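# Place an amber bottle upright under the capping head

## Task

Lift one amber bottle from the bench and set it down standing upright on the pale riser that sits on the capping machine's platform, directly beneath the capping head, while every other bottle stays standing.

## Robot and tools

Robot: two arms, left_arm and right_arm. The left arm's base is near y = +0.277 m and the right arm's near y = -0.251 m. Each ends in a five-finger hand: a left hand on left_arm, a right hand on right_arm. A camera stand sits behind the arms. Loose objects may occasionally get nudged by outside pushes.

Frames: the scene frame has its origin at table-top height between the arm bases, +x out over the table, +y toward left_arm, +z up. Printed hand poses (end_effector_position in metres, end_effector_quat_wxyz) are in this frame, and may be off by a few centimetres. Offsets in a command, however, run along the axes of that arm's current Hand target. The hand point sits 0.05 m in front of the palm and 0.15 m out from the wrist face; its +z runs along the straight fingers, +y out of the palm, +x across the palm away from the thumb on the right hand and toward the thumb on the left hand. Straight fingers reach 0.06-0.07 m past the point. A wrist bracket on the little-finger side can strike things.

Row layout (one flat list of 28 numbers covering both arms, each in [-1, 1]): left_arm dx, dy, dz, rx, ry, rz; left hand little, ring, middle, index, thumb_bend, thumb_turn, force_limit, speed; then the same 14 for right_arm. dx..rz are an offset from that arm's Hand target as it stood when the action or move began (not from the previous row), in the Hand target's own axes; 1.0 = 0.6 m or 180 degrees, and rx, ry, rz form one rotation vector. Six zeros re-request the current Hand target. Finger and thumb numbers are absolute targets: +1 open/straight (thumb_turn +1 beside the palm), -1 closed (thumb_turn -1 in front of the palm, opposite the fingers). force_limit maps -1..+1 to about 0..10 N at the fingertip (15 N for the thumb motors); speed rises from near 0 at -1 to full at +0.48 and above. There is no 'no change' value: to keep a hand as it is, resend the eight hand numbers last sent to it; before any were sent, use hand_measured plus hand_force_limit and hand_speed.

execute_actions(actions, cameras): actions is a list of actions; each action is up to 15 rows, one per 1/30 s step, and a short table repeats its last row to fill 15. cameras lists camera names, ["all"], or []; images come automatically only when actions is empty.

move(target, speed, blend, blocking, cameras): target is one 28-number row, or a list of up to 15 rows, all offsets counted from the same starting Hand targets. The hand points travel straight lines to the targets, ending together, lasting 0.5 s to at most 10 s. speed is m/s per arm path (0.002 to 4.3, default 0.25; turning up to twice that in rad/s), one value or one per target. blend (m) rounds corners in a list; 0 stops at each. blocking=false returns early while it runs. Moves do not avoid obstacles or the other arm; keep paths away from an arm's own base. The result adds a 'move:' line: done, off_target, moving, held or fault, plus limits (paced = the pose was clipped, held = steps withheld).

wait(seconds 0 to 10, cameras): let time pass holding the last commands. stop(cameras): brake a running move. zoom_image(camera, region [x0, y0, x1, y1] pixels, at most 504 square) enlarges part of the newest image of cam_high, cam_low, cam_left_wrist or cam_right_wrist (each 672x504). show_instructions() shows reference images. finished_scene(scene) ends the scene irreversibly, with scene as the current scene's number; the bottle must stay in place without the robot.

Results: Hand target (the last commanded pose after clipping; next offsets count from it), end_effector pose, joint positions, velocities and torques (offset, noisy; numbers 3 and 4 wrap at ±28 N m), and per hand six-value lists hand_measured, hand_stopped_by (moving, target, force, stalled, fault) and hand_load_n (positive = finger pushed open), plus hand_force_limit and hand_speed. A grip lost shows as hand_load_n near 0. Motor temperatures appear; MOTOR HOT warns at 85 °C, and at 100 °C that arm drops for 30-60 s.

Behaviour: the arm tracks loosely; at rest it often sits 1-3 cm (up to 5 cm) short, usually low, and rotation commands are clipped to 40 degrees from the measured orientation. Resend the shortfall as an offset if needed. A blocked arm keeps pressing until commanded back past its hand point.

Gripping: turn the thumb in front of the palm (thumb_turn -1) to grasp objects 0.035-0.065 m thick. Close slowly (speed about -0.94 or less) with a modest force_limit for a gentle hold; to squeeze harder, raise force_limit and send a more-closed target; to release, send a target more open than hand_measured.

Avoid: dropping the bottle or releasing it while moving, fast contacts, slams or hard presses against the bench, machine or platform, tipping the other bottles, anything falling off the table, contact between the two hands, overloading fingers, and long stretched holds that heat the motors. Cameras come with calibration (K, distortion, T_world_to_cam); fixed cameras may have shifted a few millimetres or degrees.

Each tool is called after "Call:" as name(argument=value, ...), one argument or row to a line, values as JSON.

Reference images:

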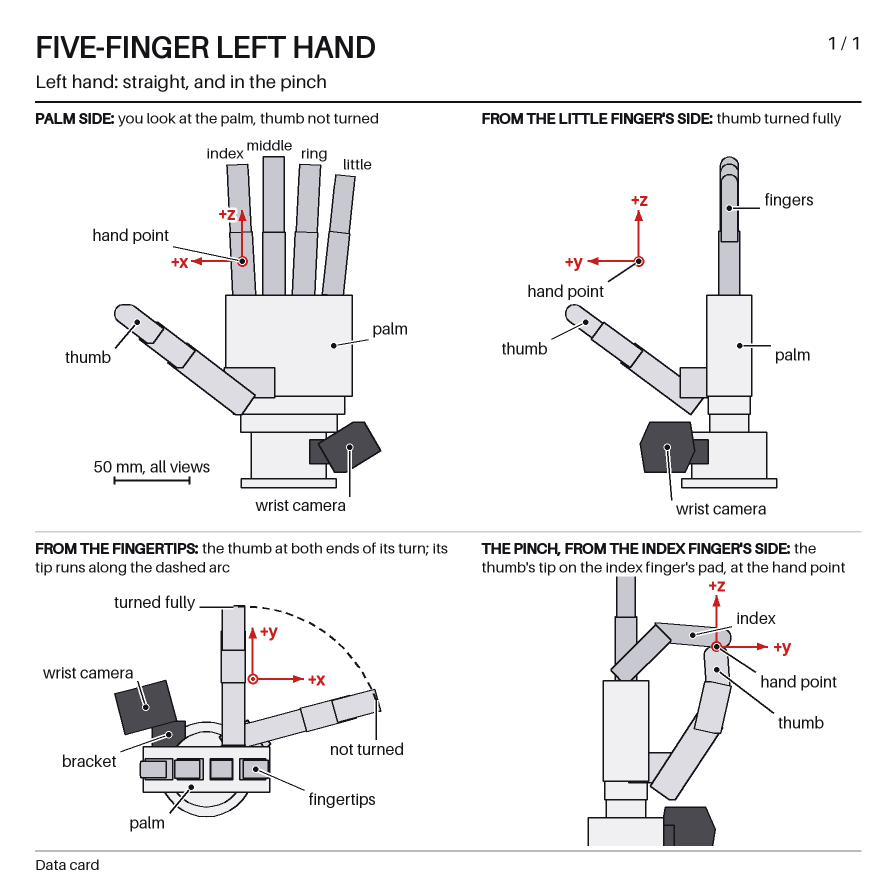

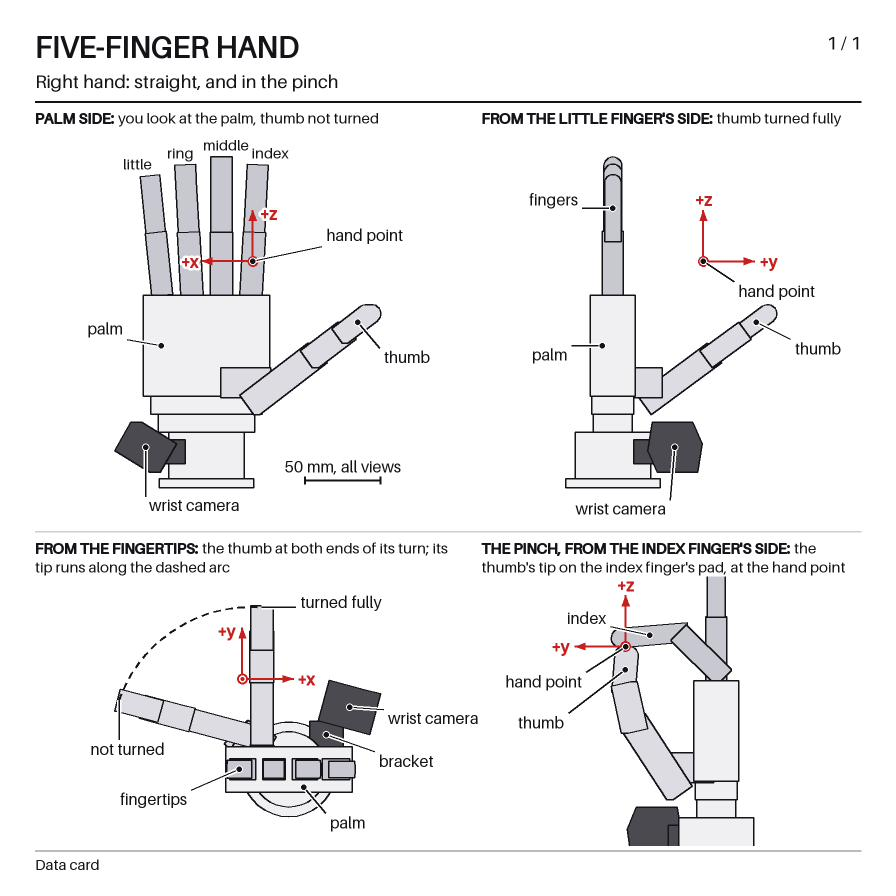

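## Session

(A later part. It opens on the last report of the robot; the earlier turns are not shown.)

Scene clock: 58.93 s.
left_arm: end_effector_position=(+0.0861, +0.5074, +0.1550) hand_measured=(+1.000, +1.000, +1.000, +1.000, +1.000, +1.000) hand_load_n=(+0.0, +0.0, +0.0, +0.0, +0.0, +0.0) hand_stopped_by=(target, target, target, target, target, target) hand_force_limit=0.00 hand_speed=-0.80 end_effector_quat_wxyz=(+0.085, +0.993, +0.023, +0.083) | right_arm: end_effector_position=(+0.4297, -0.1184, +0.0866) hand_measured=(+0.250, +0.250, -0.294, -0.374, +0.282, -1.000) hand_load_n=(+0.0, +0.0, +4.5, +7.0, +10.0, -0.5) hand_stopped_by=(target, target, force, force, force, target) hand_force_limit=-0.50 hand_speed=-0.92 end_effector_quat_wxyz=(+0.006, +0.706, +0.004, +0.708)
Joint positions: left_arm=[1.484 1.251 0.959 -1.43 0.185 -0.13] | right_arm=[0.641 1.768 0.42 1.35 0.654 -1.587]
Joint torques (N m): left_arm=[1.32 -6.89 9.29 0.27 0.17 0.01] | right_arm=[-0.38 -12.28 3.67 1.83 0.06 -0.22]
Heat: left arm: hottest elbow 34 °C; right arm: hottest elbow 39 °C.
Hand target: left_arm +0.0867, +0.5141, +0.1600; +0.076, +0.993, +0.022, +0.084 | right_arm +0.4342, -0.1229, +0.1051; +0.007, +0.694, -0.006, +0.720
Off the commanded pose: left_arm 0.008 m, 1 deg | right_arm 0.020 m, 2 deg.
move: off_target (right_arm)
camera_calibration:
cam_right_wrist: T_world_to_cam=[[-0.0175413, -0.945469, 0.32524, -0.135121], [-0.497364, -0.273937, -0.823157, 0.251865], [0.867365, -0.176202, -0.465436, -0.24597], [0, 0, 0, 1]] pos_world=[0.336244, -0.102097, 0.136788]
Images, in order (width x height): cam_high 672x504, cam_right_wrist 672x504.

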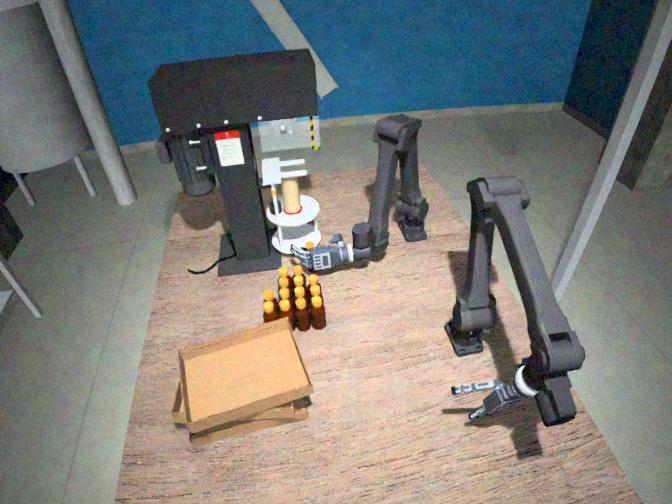

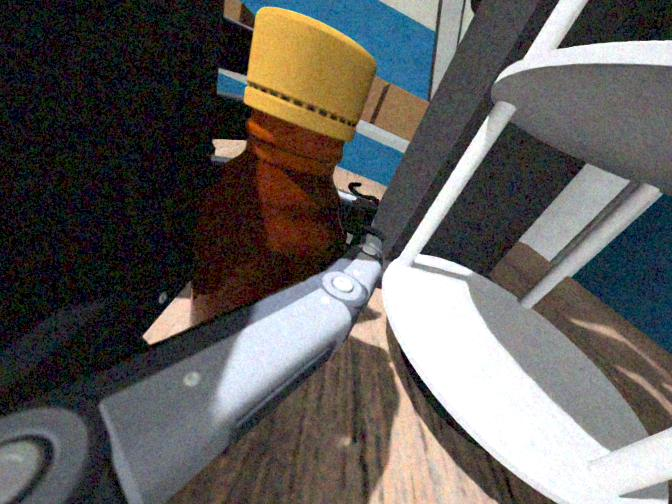

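Call:
move(
  target=[
    [0,0,0,0,0,0,1,1,1,1,1,1,0,-0.8, 0.099,0.0327,-0.203,0,0,0,0.25,0.25,-0.6,-0.5,-0.05,-1,-0.5,-0.92],
    [0,0,0,0,0,0,1,1,1,1,1,1,0,-0.8, 0.3338,0.0253,-0.2363,-0.039,0,0,0.25,0.25,-0.6,-0.5,-0.05,-1,-0.5,-0.92],
    [0,0,0,0,0,0,1,1,1,1,1,1,0,-0.8, 0.4586,0.042,-0.2313,-0.0778,0,0,0.25,0.25,-0.6,-0.5,-0.05,-1,-0.5,-0.92],
    [0,0,0,0,0,0,1,1,1,1,1,1,0,-0.8, 0.466,0.167,-0.212,-0.0778,0,0,0.25,0.25,-0.6,-0.5,-0.05,-1,-0.5,-0.92],
    [0,0,0,0,0,0,1,1,1,1,1,1,0,-0.8, 0.474,0.2585,-0.2018,0.0889,0,0,0.25,0.25,-0.6,-0.5,-0.05,-1,-0.5,-0.92],
  ],
  speed=0.11,
  blend=[0.03, 0.03, 0.02, 0.01, 0],
  cameras=["cam_right_wrist", "cam_high", "cam_low"],
)

Scene clock: 68.97 s.
left_arm: end_effector_position=(+0.0861, +0.5074, +0.1550) hand_measured=(+1.000, +1.000, +1.000, +1.000, +1.000, +1.000) hand_load_n=(+0.0, +0.0, +0.0, +0.0, +0.0, +0.0) hand_stopped_by=(target, target, target, target, target, target) hand_force_limit=0.00 hand_speed=-0.80 end_effector_quat_wxyz=(+0.085, +0.993, +0.023, +0.083) | right_arm: end_effector_position=(+0.3049, -0.2720, +0.3589) hand_measured=(+0.250, +0.250, -0.294, -0.374, +0.282, -1.000) hand_load_n=(+0.0, +0.0, +4.5, +7.5, +10.0, -0.5) hand_stopped_by=(target, target, force, force, force, target) hand_force_limit=-0.50 hand_speed=-0.92 end_effector_quat_wxyz=(-0.097, +0.707, +0.094, +0.695)
Joint positions: left_arm=[1.484 1.251 0.959 -1.43 0.185 -0.13] | right_arm=[-0.129 0.29 0.53 -0.257 -0.392 -1.571]
Joint torques (N m): left_arm=[1.55 -7.12 9.28 0.25 0.14 0.01] | right_arm=[-0.5 -0.03 13.44 2.33 -0.2 -0.03]
Heat: left arm: hottest elbow 34 °C; right arm: hottest elbow 40 °C.
Hand target: left_arm +0.0867, +0.5141, +0.1600; +0.076, +0.993, +0.022, +0.084 | right_arm +0.2997, -0.2756, +0.3847; -0.090, +0.688, +0.094, +0.714
Off the commanded pose: left_arm 0.008 m, 1 deg | right_arm 0.027 m, 3 deg.
move: off_target (right_arm)
camera_calibration:
cam_right_wrist: T_world_to_cam=[[0.247892, -0.919389, 0.305407, -0.437878], [-0.42317, -0.386342, -0.819553, 0.317437], [0.871479, 0.0739214, -0.484829, 0.0357377], [0, 0, 0, 1]] pos_world=[0.211732, -0.282583, 0.411215]
Images, in order (width x height): cam_high 672x504, cam_low 672x504, cam_right_wrist 672x504.

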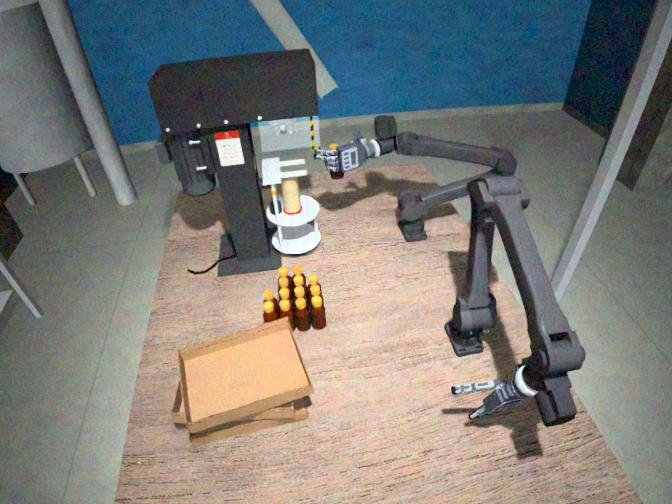

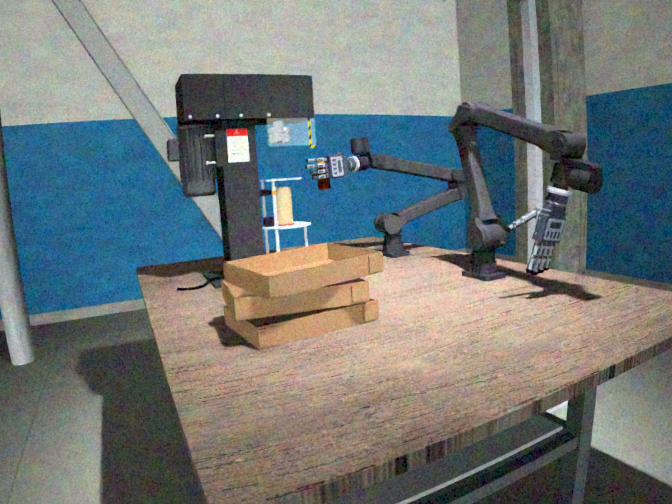

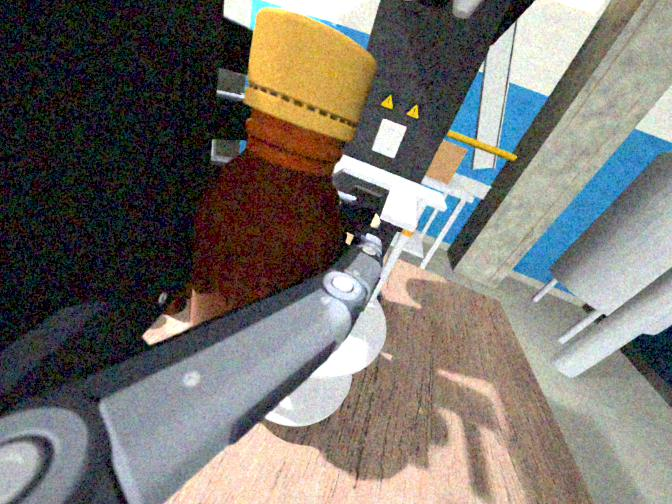

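Call:
move(
  target=[
    [0,0,0,0,0,0,1,1,1,1,1,1,0,-0.8, 0.1023,-0.0027,0.0327,0.0833,0.02,-0.009,0.25,0.25,-0.6,-0.5,-0.05,-1,-0.5,-0.92],
  ],
  speed=0.07,
  cameras=["cam_low"],
)

Call:
zoom_image(
  camera="cam_low",
  region=[255, 110, 375, 240],
)

Scene clock: 73.77 s.
left_arm: end_effector_position=(+0.0861, +0.5074, +0.1550) hand_measured=(+1.000, +1.000, +1.000, +1.000, +1.000, +1.000) hand_load_n=(+0.0, +0.0, +0.0, +0.0, +0.0, +0.5) hand_stopped_by=(target, target, target, target, target, target) hand_force_limit=0.00 hand_speed=-0.80 end_effector_quat_wxyz=(+0.085, +0.993, +0.023, +0.083) | right_arm: end_effector_position=(+0.3156, -0.2656, +0.3892) hand_measured=(+0.250, +0.250, -0.294, -0.374, +0.282, -1.000) hand_load_n=(+0.0, +0.0, +4.5, +7.5, +10.0, -0.5) hand_stopped_by=(target, target, force, force, force, target) hand_force_limit=-0.50 hand_speed=-0.92 end_effector_quat_wxyz=(-0.197, +0.675, +0.174, +0.689)
Joint positions: left_arm=[1.484 1.251 0.959 -1.43 0.185 -0.13] | right_arm=[-0.429 0.409 0.591 -0.135 -0.95 -1.505]
Joint torques (N m): left_arm=[0.85 -7.24 9.37 0.23 0.18 -0.02] | right_arm=[-0.26 0.85 18.24 2.74 -0.14 -0.02]
Heat: left arm: hottest elbow 34 °C; right arm: hottest elbow 42 °C.
Hand target: left_arm +0.0867, +0.5141, +0.1600; +0.076, +0.993, +0.022, +0.084 | right_arm +0.3160, -0.2689, +0.4468; -0.172, +0.646, +0.193, +0.718
Off the commanded pose: left_arm 0.008 m, 1 deg | right_arm 0.058 m, 6 deg.
move: off_target (right_arm)
Images, in order (width x height): cam_low 672x504.

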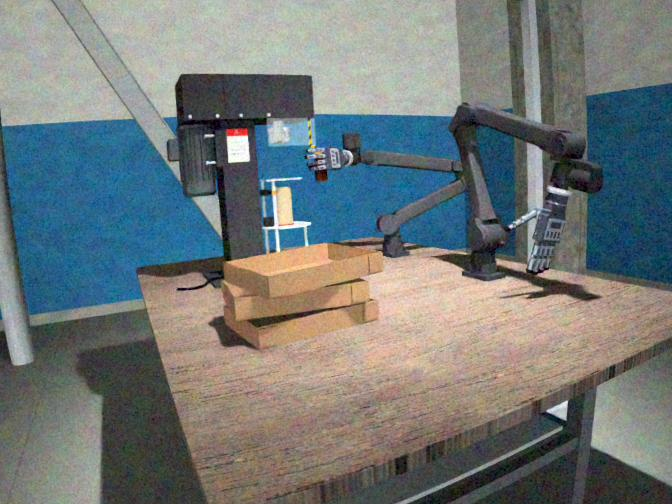

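Scaled by 3.877 from the camera's 672x504 image, which has a finer 960x720 frame.

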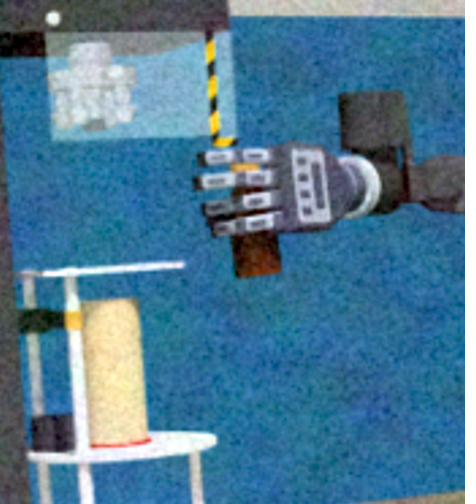

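Call:
move(
  target=[
    [0,0,0,0,0,0,1,1,1,1,1,1,0,-0.8, -0.0298,0.0402,0.0833,0,0.004,0,0.25,0.25,-0.6,-0.5,-0.05,-1,-0.5,-0.92],
  ],
  speed=0.06,
  cameras=["cam_low", "cam_high", "cam_right_wrist"],
)

Call:
zoom_image(
  camera="cam_low",
  region=[255, 110, 375, 240],
)

Call:
zoom_image(
  camera="cam_high",
  region=[260, 130, 350, 230],
)

Scene clock: 77.60 s.
left_arm: end_effector_position=(+0.0861, +0.5074, +0.1550) hand_measured=(+1.000, +1.000, +1.000, +1.000, +1.000, +1.000) hand_load_n=(+0.0, +0.0, +0.0, +0.0, +0.0, +0.0) hand_stopped_by=(target, target, target, target, target, target) hand_force_limit=0.00 hand_speed=-0.80 end_effector_quat_wxyz=(+0.085, +0.993, +0.023, +0.083) | right_arm: end_effector_position=(+0.3668, -0.2694, +0.3756) hand_measured=(+0.250, +0.250, -0.294, -0.374, +0.282, -1.000) hand_load_n=(+0.0, +0.0, +4.5, +7.0, +10.0, -0.5) hand_stopped_by=(target, target, force, force, force, target) hand_force_limit=-0.50 hand_speed=-0.92 end_effector_quat_wxyz=(-0.192, +0.677, +0.163, +0.691)
Joint positions: left_arm=[1.484 1.251 0.959 -1.43 0.185 -0.13] | right_arm=[-0.323 0.578 0.591 0.031 -0.822 -1.504]
Joint torques (N m): left_arm=[1.32 -7 9.35 0.29 0.18 -0.01] | right_arm=[1.49 -1.32 18.17 2.85 0.03 -0.18]
Motor temperatures (°C): left_arm=[29 32 34 30 30 32] | right_arm=[33 34 44 32 30 29]
Heat: left arm: hottest elbow 34 °C; right arm: hottest elbow 44 °C.
Hand target: left_arm +0.0867, +0.5141, +0.1600; +0.076, +0.993, +0.022, +0.084 | right_arm +0.3729, -0.2649, +0.4348; -0.173, +0.642, +0.192, +0.722
Off the commanded pose: left_arm 0.008 m, 1 deg | right_arm 0.060 m, 7 deg.
move: off_target (right_arm)
camera_calibration:
cam_right_wrist: T_world_to_cam=[[0.448127, -0.849691, 0.277861, -0.500184], [-0.298691, -0.435266, -0.84931, 0.310595], [0.842595, 0.297604, -0.44885, 0.0469704], [0, 0, 0, 1]] pos_world=[0.277341, -0.303789, 0.423856]
Images, in order (width x height): cam_high 672x504, cam_low 672x504, cam_right_wrist 672x504.

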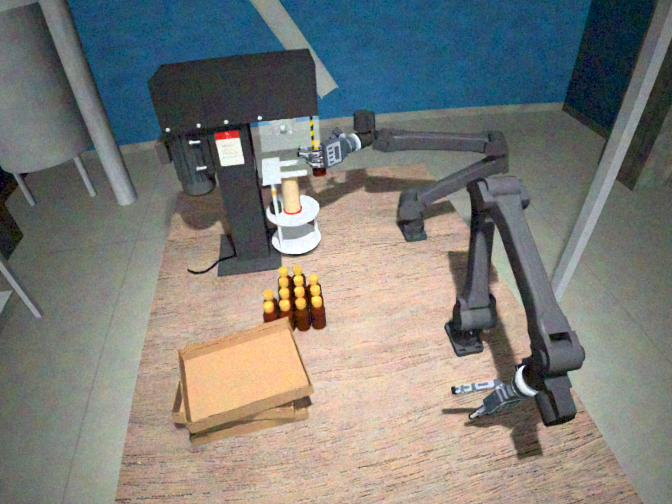

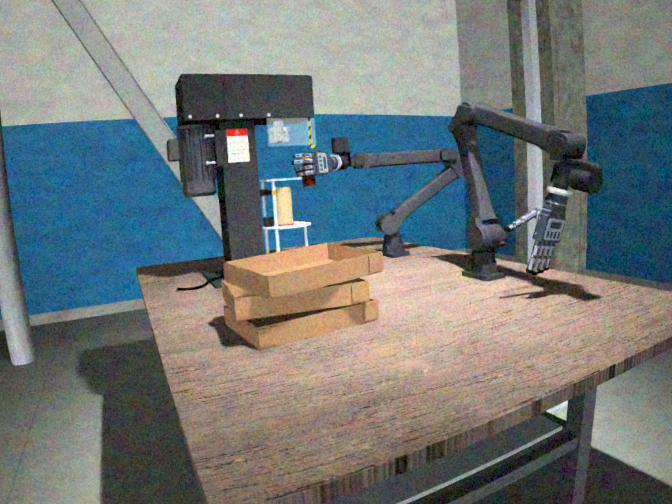

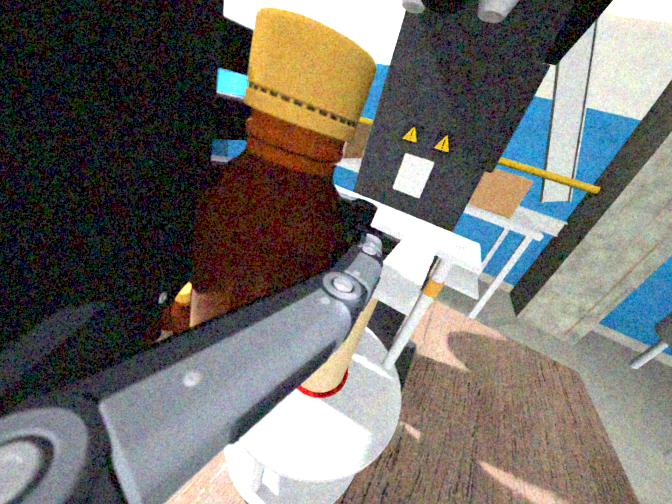

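Scaled by 3.877 from the camera's 672x504 image, which has a finer 960x720 frame.

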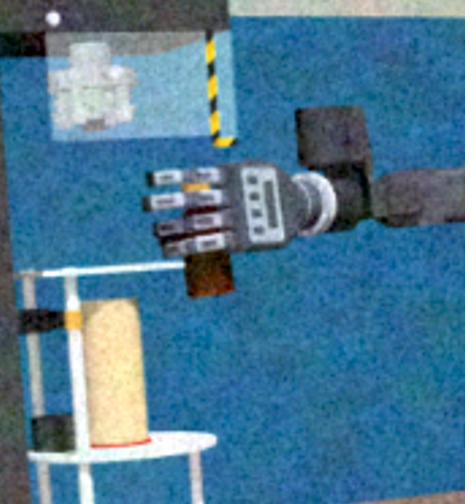

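Scaled by 5.040 from the camera's 672x504 image, which has a finer 960x720 frame.

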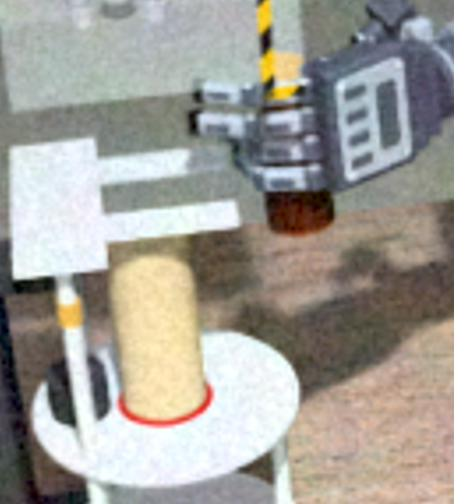

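Call:
move(
  target=[
    [0,0,0,0,0,0,1,1,1,1,1,1,0,-0.8, 0.0331,0.0033,0.0025,0,0.004,-0.006,0.25,0.25,-0.6,-0.5,-0.05,-1,-0.5,-0.92],
  ],
  speed=0.05,
  cameras=["cam_low"],
)

Call:
zoom_image(
  camera="cam_low",
  region=[255, 110, 375, 240],
)

Scene clock: 80.93 s.
left_arm: end_effector_position=(+0.0861, +0.5074, +0.1550) hand_measured=(+1.000, +1.000, +1.000, +1.000, +1.000, +1.000) hand_load_n=(+0.0, +0.0, +0.0, +0.0, +0.0, +0.0) hand_stopped_by=(target, target, target, target, target, target) hand_force_limit=0.00 hand_speed=-0.80 end_effector_quat_wxyz=(+0.085, +0.993, +0.023, +0.083) | right_arm: end_effector_position=(+0.3690, -0.2700, +0.3966) hand_measured=(+0.250, +0.250, -0.294, -0.374, +0.282, -1.000) hand_load_n=(+0.0, +0.0, +5.0, +7.5, +10.0, -0.5) hand_stopped_by=(target, target, force, force, force, target) hand_force_limit=-0.50 hand_speed=-0.92 end_effector_quat_wxyz=(-0.187, +0.668, +0.169, +0.700)
Joint positions: left_arm=[1.484 1.251 0.959 -1.43 0.185 -0.13] | right_arm=[-0.323 0.586 0.629 0.031 -0.822 -1.504]
Joint torques (N m): left_arm=[1.03 -7.24 9.32 0.32 0.13 -0.03] | right_arm=[1.49 -1.08 18.51 2.29 -0.03 -0.23]
Heat: left arm: hottest elbow 34 °C; right arm: hottest elbow 45 °C.
Hand target: left_arm +0.0867, +0.5141, +0.1600; +0.076, +0.993, +0.022, +0.084 | right_arm +0.3728, -0.2659, +0.4548; -0.168, +0.635, +0.197, +0.728
Off the commanded pose: left_arm 0.008 m, 1 deg | right_arm 0.058 m, 6 deg.
move: off_target (right_arm)
Images, in order (width x height): cam_low 672x504.

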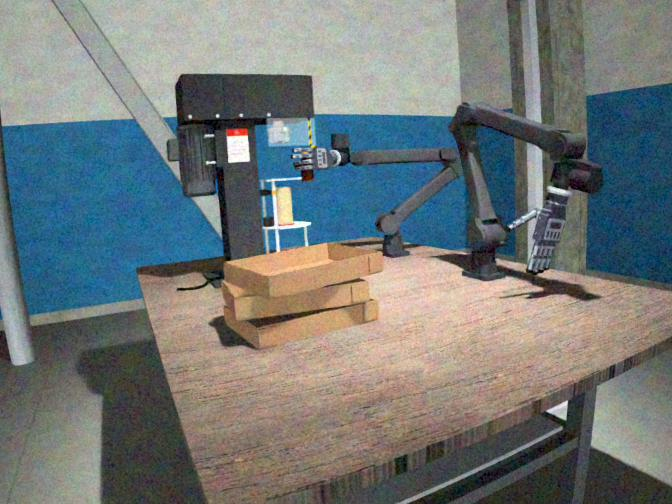

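Scaled by 3.877 from the camera's 672x504 image, which has a finer 960x720 frame.

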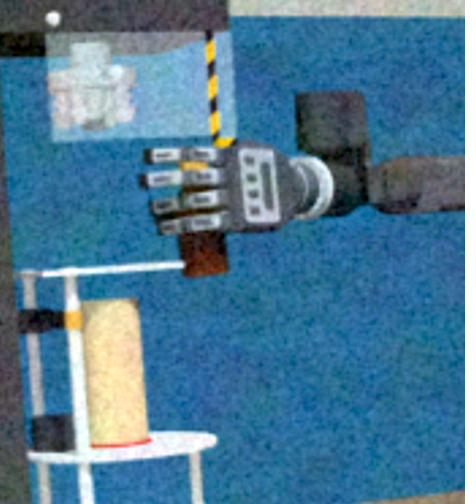

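Call:
move(
  target=[
    [0,0,0,0,0,0,1,1,1,1,1,1,0,-0.8, -0.0212,0.0272,0.049,0,0,0,0.25,0.25,-0.6,-0.5,-0.05,-1,-0.5,-0.92],
  ],
  speed=0.05,
  cameras=["cam_low", "cam_high", "cam_right_wrist"],
)

Call:
zoom_image(
  camera="cam_low",
  region=[255, 110, 375, 240],
)

Call:
zoom_image(
  camera="cam_high",
  region=[260, 130, 350, 230],
)

Call:
zoom_image(
  camera="cam_right_wrist",
  region=[190, 200, 500, 504],
)

Scene clock: 84.43 s.
left_arm: end_effector_position=(+0.0861, +0.5074, +0.1550) hand_measured=(+1.000, +1.000, +1.000, +1.000, +1.000, +1.000) hand_load_n=(+0.0, +0.0, +0.0, +0.0, +0.0, +0.0) hand_stopped_by=(target, target, target, target, target, target) hand_force_limit=0.00 hand_speed=-0.80 end_effector_quat_wxyz=(+0.085, +0.993, +0.023, +0.083) | right_arm: end_effector_position=(+0.3986, -0.2697, +0.3826) hand_measured=(+0.250, +0.250, -0.294, -0.374, +0.282, -1.000) hand_load_n=(+0.0, +0.0, +4.5, +7.5, +10.0, -0.5) hand_stopped_by=(target, target, force, force, force, target) hand_force_limit=-0.50 hand_speed=-0.92 end_effector_quat_wxyz=(-0.191, +0.675, +0.164, +0.694)
Joint positions: left_arm=[1.484 1.251 0.959 -1.43 0.185 -0.13] | right_arm=[-0.28 0.688 0.638 0.1 -0.778 -1.506]
Joint torques (N m): left_arm=[1.2 -7.24 9.33 0.24 0.16 -0.04] | right_arm=[1.85 -2.14 18.65 2.86 0.04 -0.31]
Heat: left arm: hottest elbow 34 °C; right arm: hottest elbow 47 °C.
Hand target: left_arm +0.0867, +0.5141, +0.1600; +0.076, +0.993, +0.022, +0.084 | right_arm +0.4078, -0.2655, +0.4469; -0.167, +0.635, +0.197, +0.728
Off the commanded pose: left_arm 0.008 m, 1 deg | right_arm 0.065 m, 8 deg.
move: off_target (right_arm)
camera_calibration:
cam_right_wrist: T_world_to_cam=[[0.445004, -0.849583, 0.283162, -0.517355], [-0.292607, -0.436782, -0.850648, 0.323511], [0.846376, 0.295686, -0.442964, 0.0191655], [0, 0, 0, 1]] pos_world=[0.308665, -0.303899, 0.430179]
Images, in order (width x height): cam_high 672x504, cam_low 672x504, cam_right_wrist 672x504.

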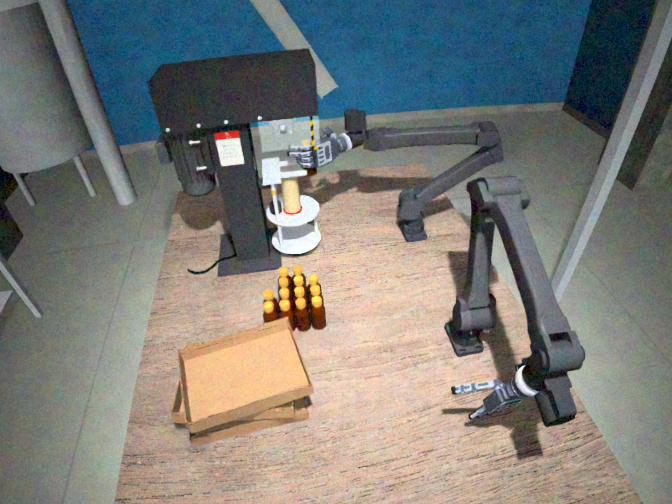

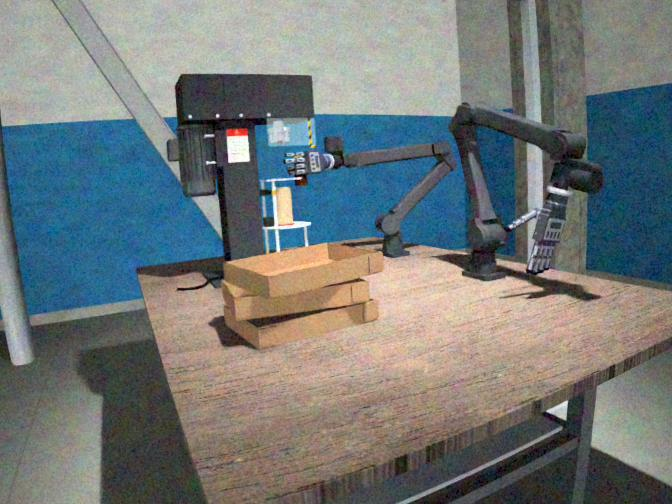

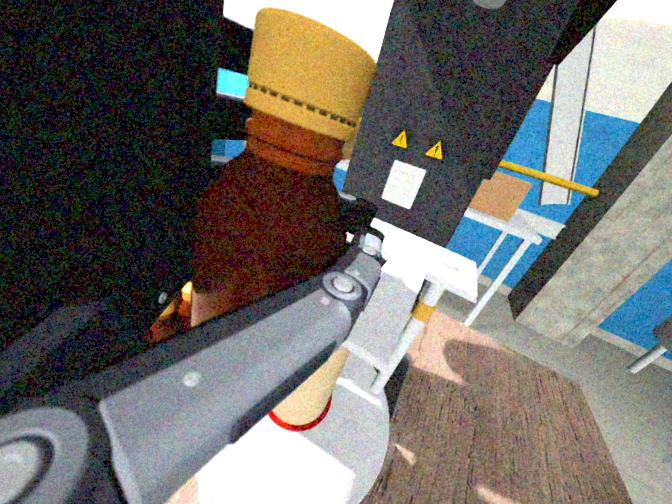

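Scaled by 3.877 from the camera's 672x504 image, which has a finer 960x720 frame.

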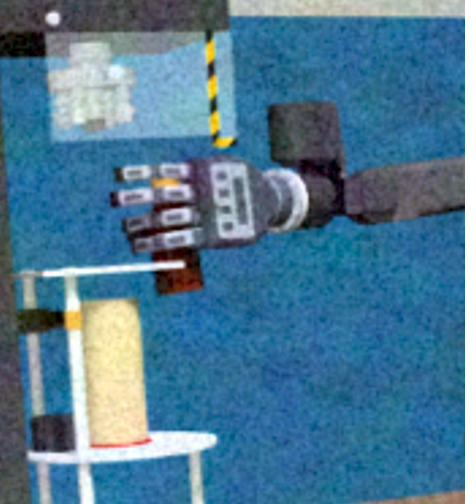

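Scaled by 5.040 from the camera's 672x504 image, which has a finer 960x720 frame.

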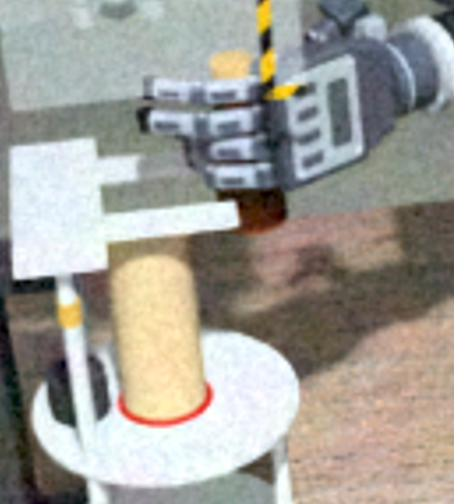

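Scaled by 1.626 from the camera's 672x504 image, which has a finer 960x720 frame.

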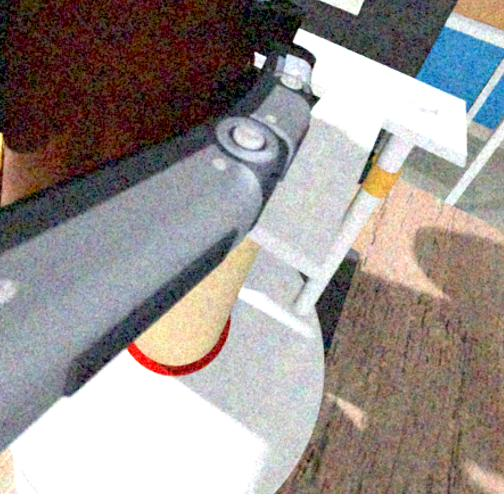

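Call:
zoom_image(
  camera="cam_high",
  region=[260, 148, 320, 193],
)

Scaled by 8.400 from the camera's 672x504 image, which has a finer 960x720 frame.

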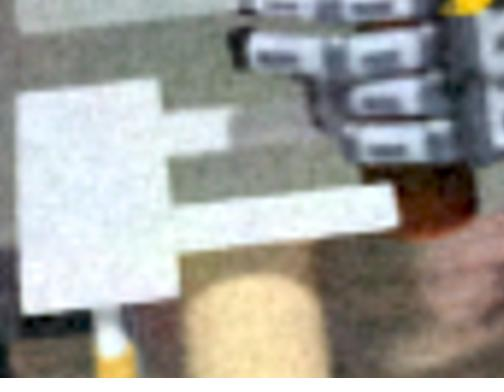

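Call:
move(
  target=[
    [0,0,0,0,0,0,1,1,1,1,1,1,0,-0.8, 0.004,0.0259,0.0358,0,0.008,-0.004,0.25,0.25,-0.6,-0.5,-0.05,-1,-0.5,-0.92],
  ],
  speed=0.05,
  cameras=["cam_low", "cam_high"],
)

Call:
zoom_image(
  camera="cam_low",
  region=[255, 110, 375, 240],
)

Call:
zoom_image(
  camera="cam_high",
  region=[260, 148, 320, 193],
)

Scene clock: 98.17 s.
left_arm: end_effector_position=(+0.0861, +0.5074, +0.1550) hand_measured=(+1.000, +1.000, +1.000, +1.000, +1.000, +1.000) hand_load_n=(+0.0, +0.0, -0.5, +0.0, +0.0, +0.0) hand_stopped_by=(target, target, target, target, target, target) hand_force_limit=0.00 hand_speed=-0.80 end_effector_quat_wxyz=(+0.085, +0.993, +0.023, +0.083) | right_arm: end_effector_position=(+0.4237, -0.2727, +0.3894) hand_measured=(+0.250, +0.250, -0.294, -0.374, +0.282, -1.000) hand_load_n=(+0.0, +0.0, +4.5, +7.5, +10.0, -0.5) hand_stopped_by=(target, target, force, force, force, target) hand_force_limit=-0.50 hand_speed=-0.92 end_effector_quat_wxyz=(-0.185, +0.664, +0.170, +0.704)
Joint positions: left_arm=[1.484 1.251 0.959 -1.43 0.185 -0.13] | right_arm=[-0.265 0.774 0.667 0.19 -0.763 -1.507]
Joint torques (N m): left_arm=[1.38 -7.12 9.37 0.21 0.17 0.01] | right_arm=[1.96 -3.02 18.5 2.88 0.09 -0.23]
Heat: left arm: hottest elbow 34 °C; right arm: hottest elbow 48 °C.
Hand target: left_arm +0.0867, +0.5141, +0.1600; +0.076, +0.993, +0.022, +0.084 | right_arm +0.4336, -0.2682, +0.4528; -0.165, +0.625, +0.199, +0.737
Off the commanded pose: left_arm 0.008 m, 1 deg | right_arm 0.064 m, 7 deg.
move: off_target (right_arm)
Images, in order (width x height): cam_high 672x504, cam_low 672x504.

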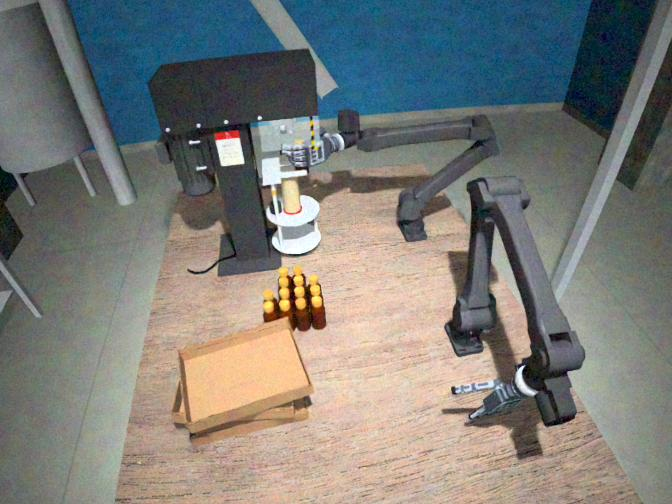

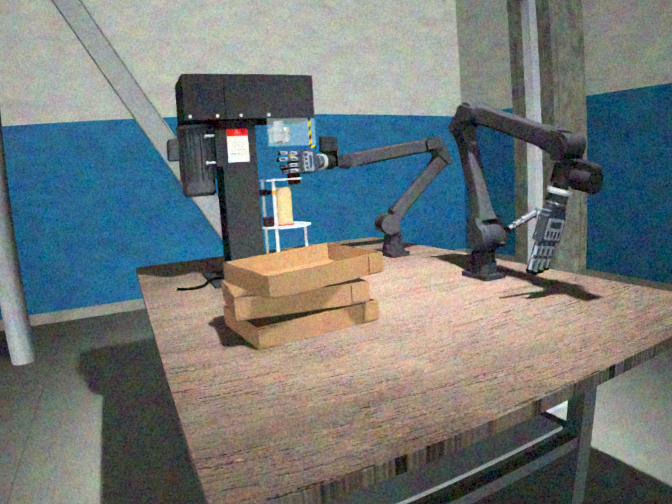

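Scaled by 3.877 from the camera's 672x504 image, which has a finer 960x720 frame.

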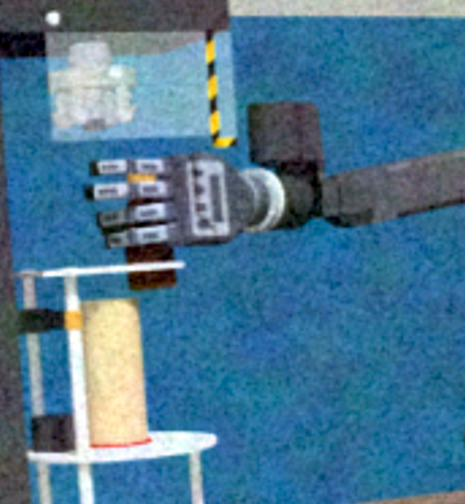

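Scaled by 8.400 from the camera's 672x504 image, which has a finer 960x720 frame.

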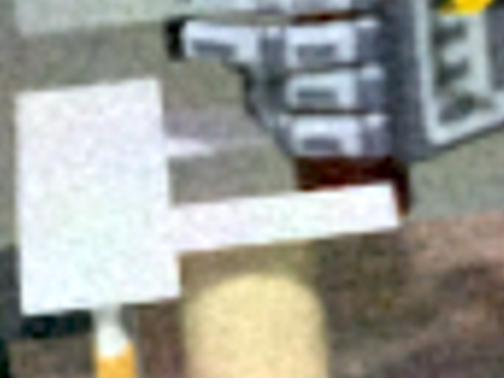

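Call:
move(
  target=[
    [0,0,0,0,0,0,1,1,1,1,1,1,0,-0.8, -0.0154,0.0213,0.0355,0,-0.004,0,0.25,0.25,-0.6,-0.5,-0.05,-1,-0.5,-0.92],
  ],
  speed=0.05,
  cameras=["cam_low", "cam_high"],
)

Call:
zoom_image(
  camera="cam_low",
  region=[255, 140, 325, 210],
)

Call:
zoom_image(
  camera="cam_high",
  region=[260, 130, 340, 220],
)

Scene clock: 101.17 s.
left_arm: end_effector_position=(+0.0861, +0.5074, +0.1550) hand_measured=(+1.000, +1.000, +1.000, +1.000, +1.000, +1.000) hand_load_n=(+0.0, +0.0, +0.0, -0.5, +0.0, +0.0) hand_stopped_by=(target, target, target, target, target, target) hand_force_limit=0.00 hand_speed=-0.80 end_effector_quat_wxyz=(+0.085, +0.993, +0.023, +0.083) | right_arm: end_effector_position=(+0.4477, -0.2730, +0.3836) hand_measured=(+0.250, +0.250, -0.294, -0.374, +0.282, -1.000) hand_load_n=(+0.0, +0.0, +4.5, +7.5, +10.5, -0.5) hand_stopped_by=(target, target, force, force, force, target) hand_force_limit=-0.50 hand_speed=-0.92 end_effector_quat_wxyz=(-0.186, +0.670, +0.169, +0.698)
Joint positions: left_arm=[1.484 1.251 0.959 -1.43 0.185 -0.13] | right_arm=[-0.244 0.855 0.701 0.215 -0.741 -1.515]
Joint torques (N m): left_arm=[1.03 -7.59 9.31 0.23 0.14 0] | right_arm=[1.79 -4.07 18.47 2.92 0.05 -0.32]
Heat: left arm: hottest elbow 34 °C; right arm: hottest elbow 48 °C.
Hand target: left_arm +0.0867, +0.5141, +0.1600; +0.076, +0.993, +0.022, +0.084 | right_arm +0.4597, -0.2688, +0.4477; -0.164, +0.630, +0.200, +0.733
Off the commanded pose: left_arm 0.008 m, 1 deg | right_arm 0.065 m, 8 deg.
move: off_target (right_arm)
Images, in order (width x height): cam_high 672x504, cam_low 672x504.

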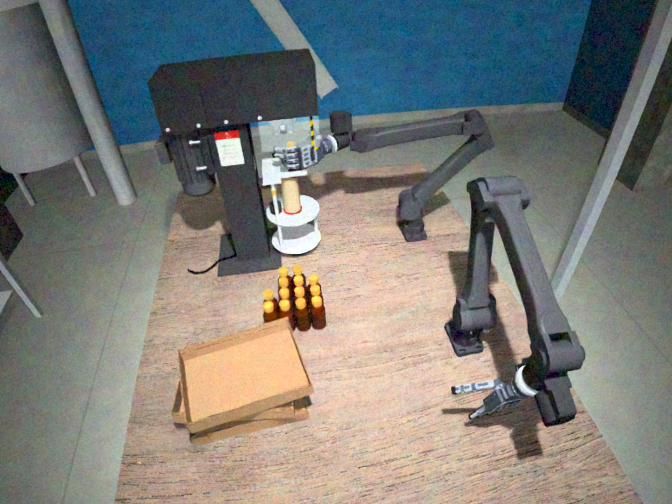

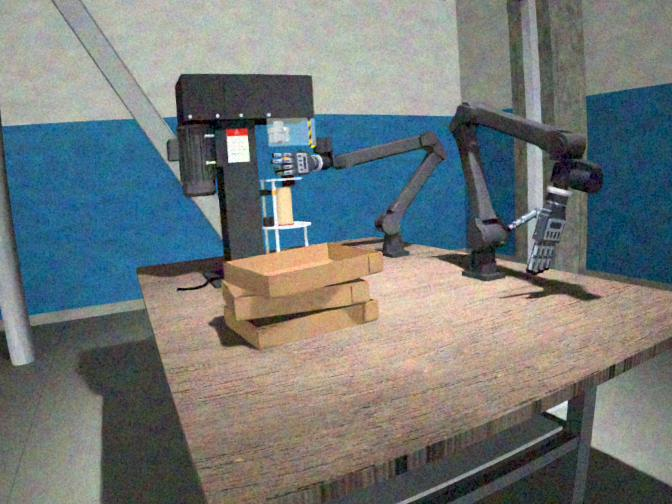

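Scaled by 7.200 from the camera's 672x504 image, which has a finer 960x720 frame.

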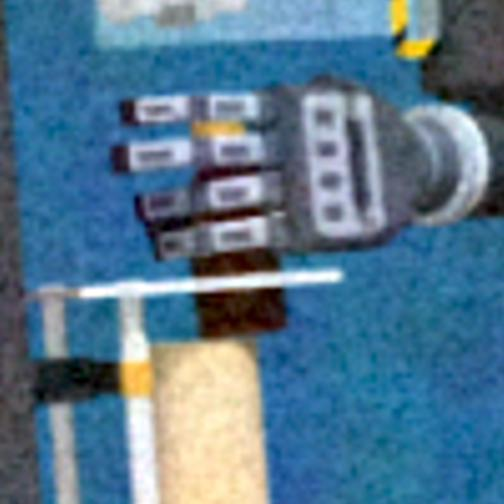

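Scaled by 5.600 from the camera's 672x504 image, which has a finer 960x720 frame.

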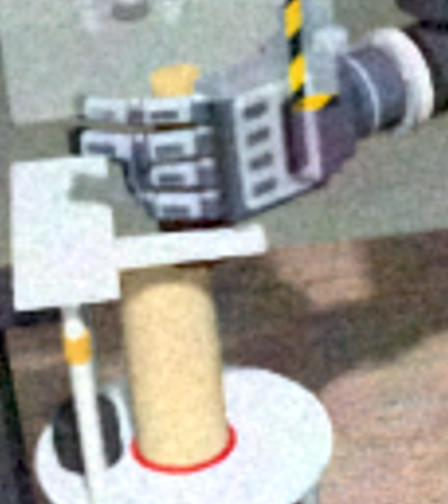

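Call:
move(
  target=[
    [0,0,0,0,0,0,1,1,1,1,1,1,0,-0.8, 0.0084,0.0109,0.0186,0,0.002,0,0.25,0.25,-0.6,-0.5,-0.05,-1,-0.5,-0.92],
  ],
  speed=0.04,
  cameras=["cam_low", "cam_high"],
)

Call:
zoom_image(
  camera="cam_low",
  region=[255, 140, 325, 210],
)

Call:
zoom_image(
  camera="cam_high",
  region=[260, 130, 340, 220],
)

Scene clock: 105.73 s.
left_arm: end_effector_position=(+0.0861, +0.5074, +0.1550) hand_measured=(+1.000, +1.000, +1.000, +1.000, +1.000, +1.000) hand_load_n=(+0.0, +0.0, +0.0, +0.0, -0.5, +0.0) hand_stopped_by=(target, target, target, target, target, target) hand_force_limit=0.00 hand_speed=-0.80 end_effector_quat_wxyz=(+0.085, +0.993, +0.023, +0.083) | right_arm: end_effector_position=(+0.4600, -0.2734, +0.3905) hand_measured=(+0.250, +0.250, -0.294, -0.374, +0.282, -1.000) hand_load_n=(+0.0, +0.0, +4.5, +7.5, +10.0, -0.5) hand_stopped_by=(target, target, force, force, force, target) hand_force_limit=-0.50 hand_speed=-0.92 end_effector_quat_wxyz=(-0.185, +0.668, +0.170, +0.700)
Joint positions: left_arm=[1.484 1.251 0.959 -1.43 0.185 -0.13] | right_arm=[-0.235 0.891 0.732 0.227 -0.733 -1.516]
Joint torques (N m): left_arm=[1.38 -7 9.25 0.24 0.15 -0.03] | right_arm=[1.73 -4.42 18.52 3 0.09 -0.26]
Motor temperatures (°C): left_arm=[29 32 35 30 30 32] | right_arm=[33 34 50 32 30 29]
Heat: left arm: hottest elbow 35 °C; right arm: hottest elbow 50 °C.
Hand target: left_arm +0.0867, +0.5141, +0.1600; +0.076, +0.993, +0.022, +0.084 | right_arm +0.4716, -0.2688, +0.4547; -0.165, +0.627, +0.199, +0.735
Off the commanded pose: left_arm 0.008 m, 1 deg | right_arm 0.065 m, 7 deg.
move: off_target (right_arm)
Images, in order (width x height): cam_high 672x504, cam_low 672x504.

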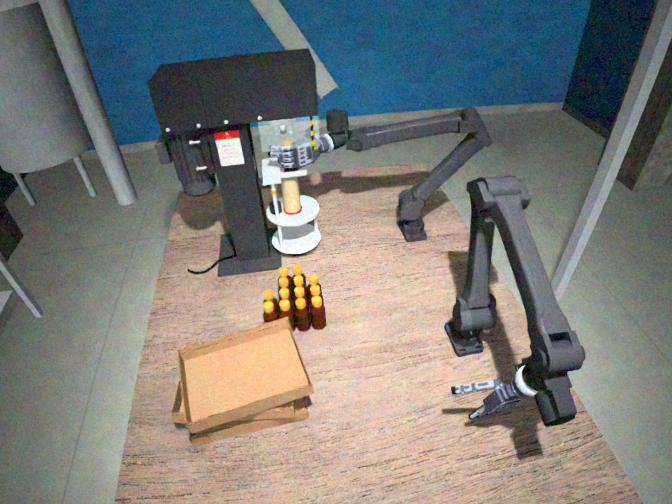

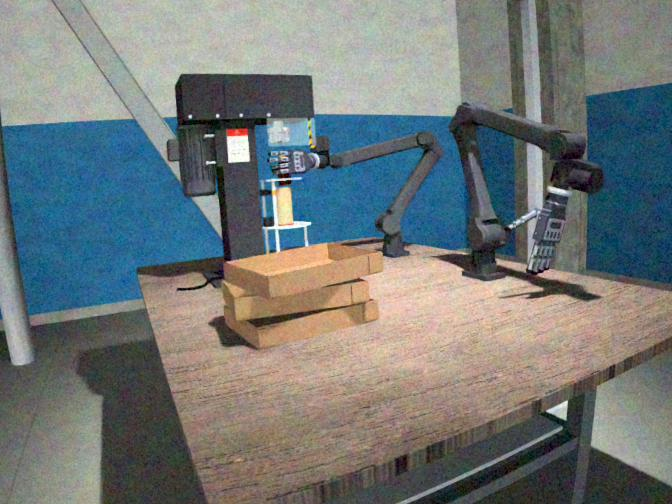

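Scaled by 7.200 from the camera's 672x504 image, which has a finer 960x720 frame.

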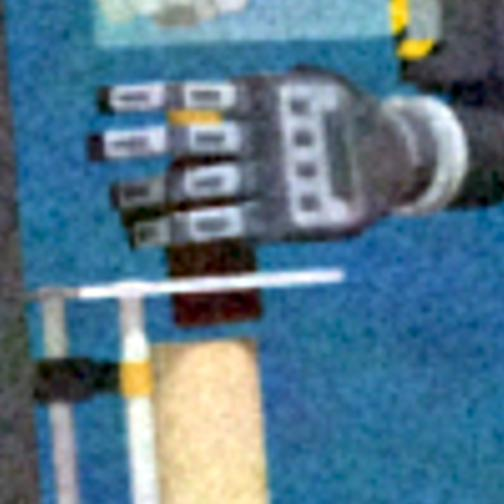

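Scaled by 5.600 from the camera's 672x504 image, which has a finer 960x720 frame.

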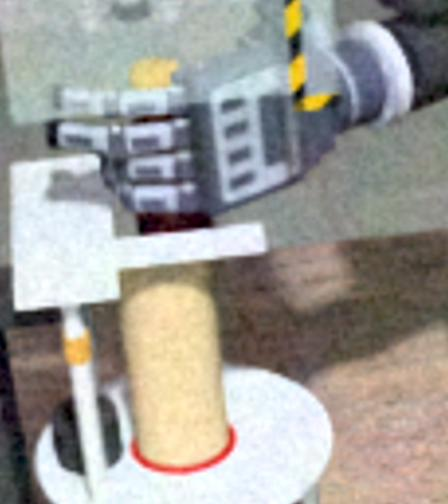

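Call:
move(
  target=[
    [0,0,0,0,0,0,1,1,1,1,1,1,0,-0.8, -0.0535,-0.005,-0.0129,0,-0.02,0.018,0.25,0.25,-0.6,-0.5,-0.05,-1,-0.5,-0.92],
  ],
  speed=0.05,
  cameras=["cam_low"],
)

Call:
zoom_image(
  camera="cam_low",
  region=[255, 140, 325, 210],
)

Scene clock: 110.40 s.
left_arm: end_effector_position=(+0.0861, +0.5074, +0.1550) hand_measured=(+1.000, +1.000, +1.000, +1.000, +1.000, +1.000) hand_load_n=(+0.0, +0.0, +0.0, +0.0, +0.0, +0.0) hand_stopped_by=(target, target, target, target, target, target) hand_force_limit=0.00 hand_speed=-0.80 end_effector_quat_wxyz=(+0.085, +0.993, +0.023, +0.083) | right_arm: end_effector_position=(+0.4608, -0.2725, +0.3830) hand_measured=(+0.250, +0.250, -0.294, -0.374, +0.282, -1.000) hand_load_n=(+0.0, +0.0, +5.0, +7.5, +10.0, -0.5) hand_stopped_by=(target, target, force, force, force, target) hand_force_limit=-0.50 hand_speed=-0.92 end_effector_quat_wxyz=(-0.191, +0.676, +0.168, +0.692)
Joint positions: left_arm=[1.484 1.251 0.959 -1.43 0.185 -0.13] | right_arm=[-0.235 0.897 0.733 0.205 -0.738 -1.517]
Joint torques (N m): left_arm=[1.2 -7.53 9.29 0.2 0.16 -0.02] | right_arm=[1.03 -4.48 16.4 1.74 -0.16 -0.25]
Heat: left arm: hottest elbow 35 °C; right arm: hottest elbow 50 °C.
Hand target: left_arm +0.0867, +0.5141, +0.1600; +0.076, +0.993, +0.022, +0.084 | right_arm +0.4686, -0.2701, +0.4219; -0.179, +0.655, +0.187, +0.710
Off the commanded pose: left_arm 0.008 m, 1 deg | right_arm 0.040 m, 4 deg.
move: off_target (right_arm)
Images, in order (width x height): cam_low 672x504.

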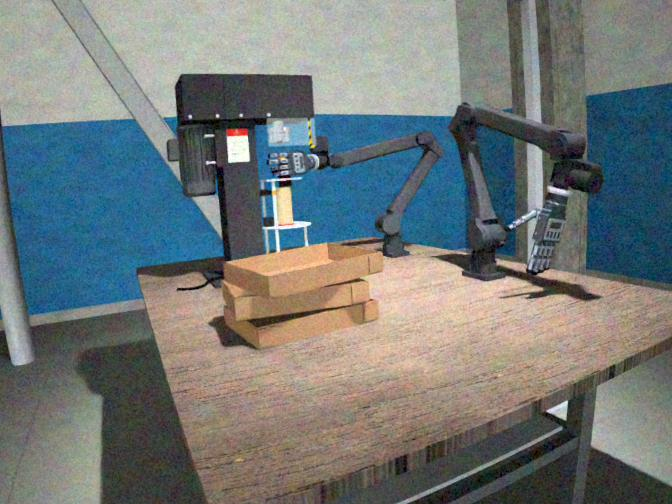

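Scaled by 7.200 from the camera's 672x504 image, which has a finer 960x720 frame.

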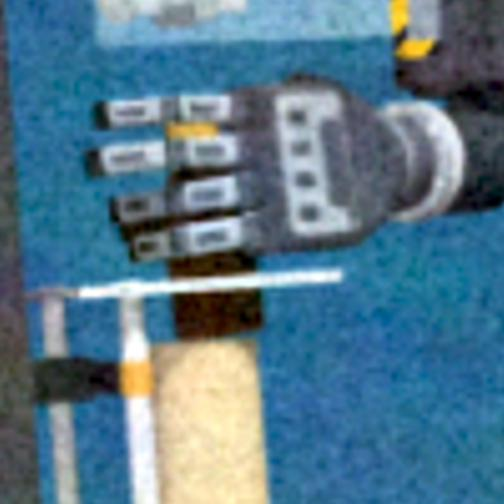

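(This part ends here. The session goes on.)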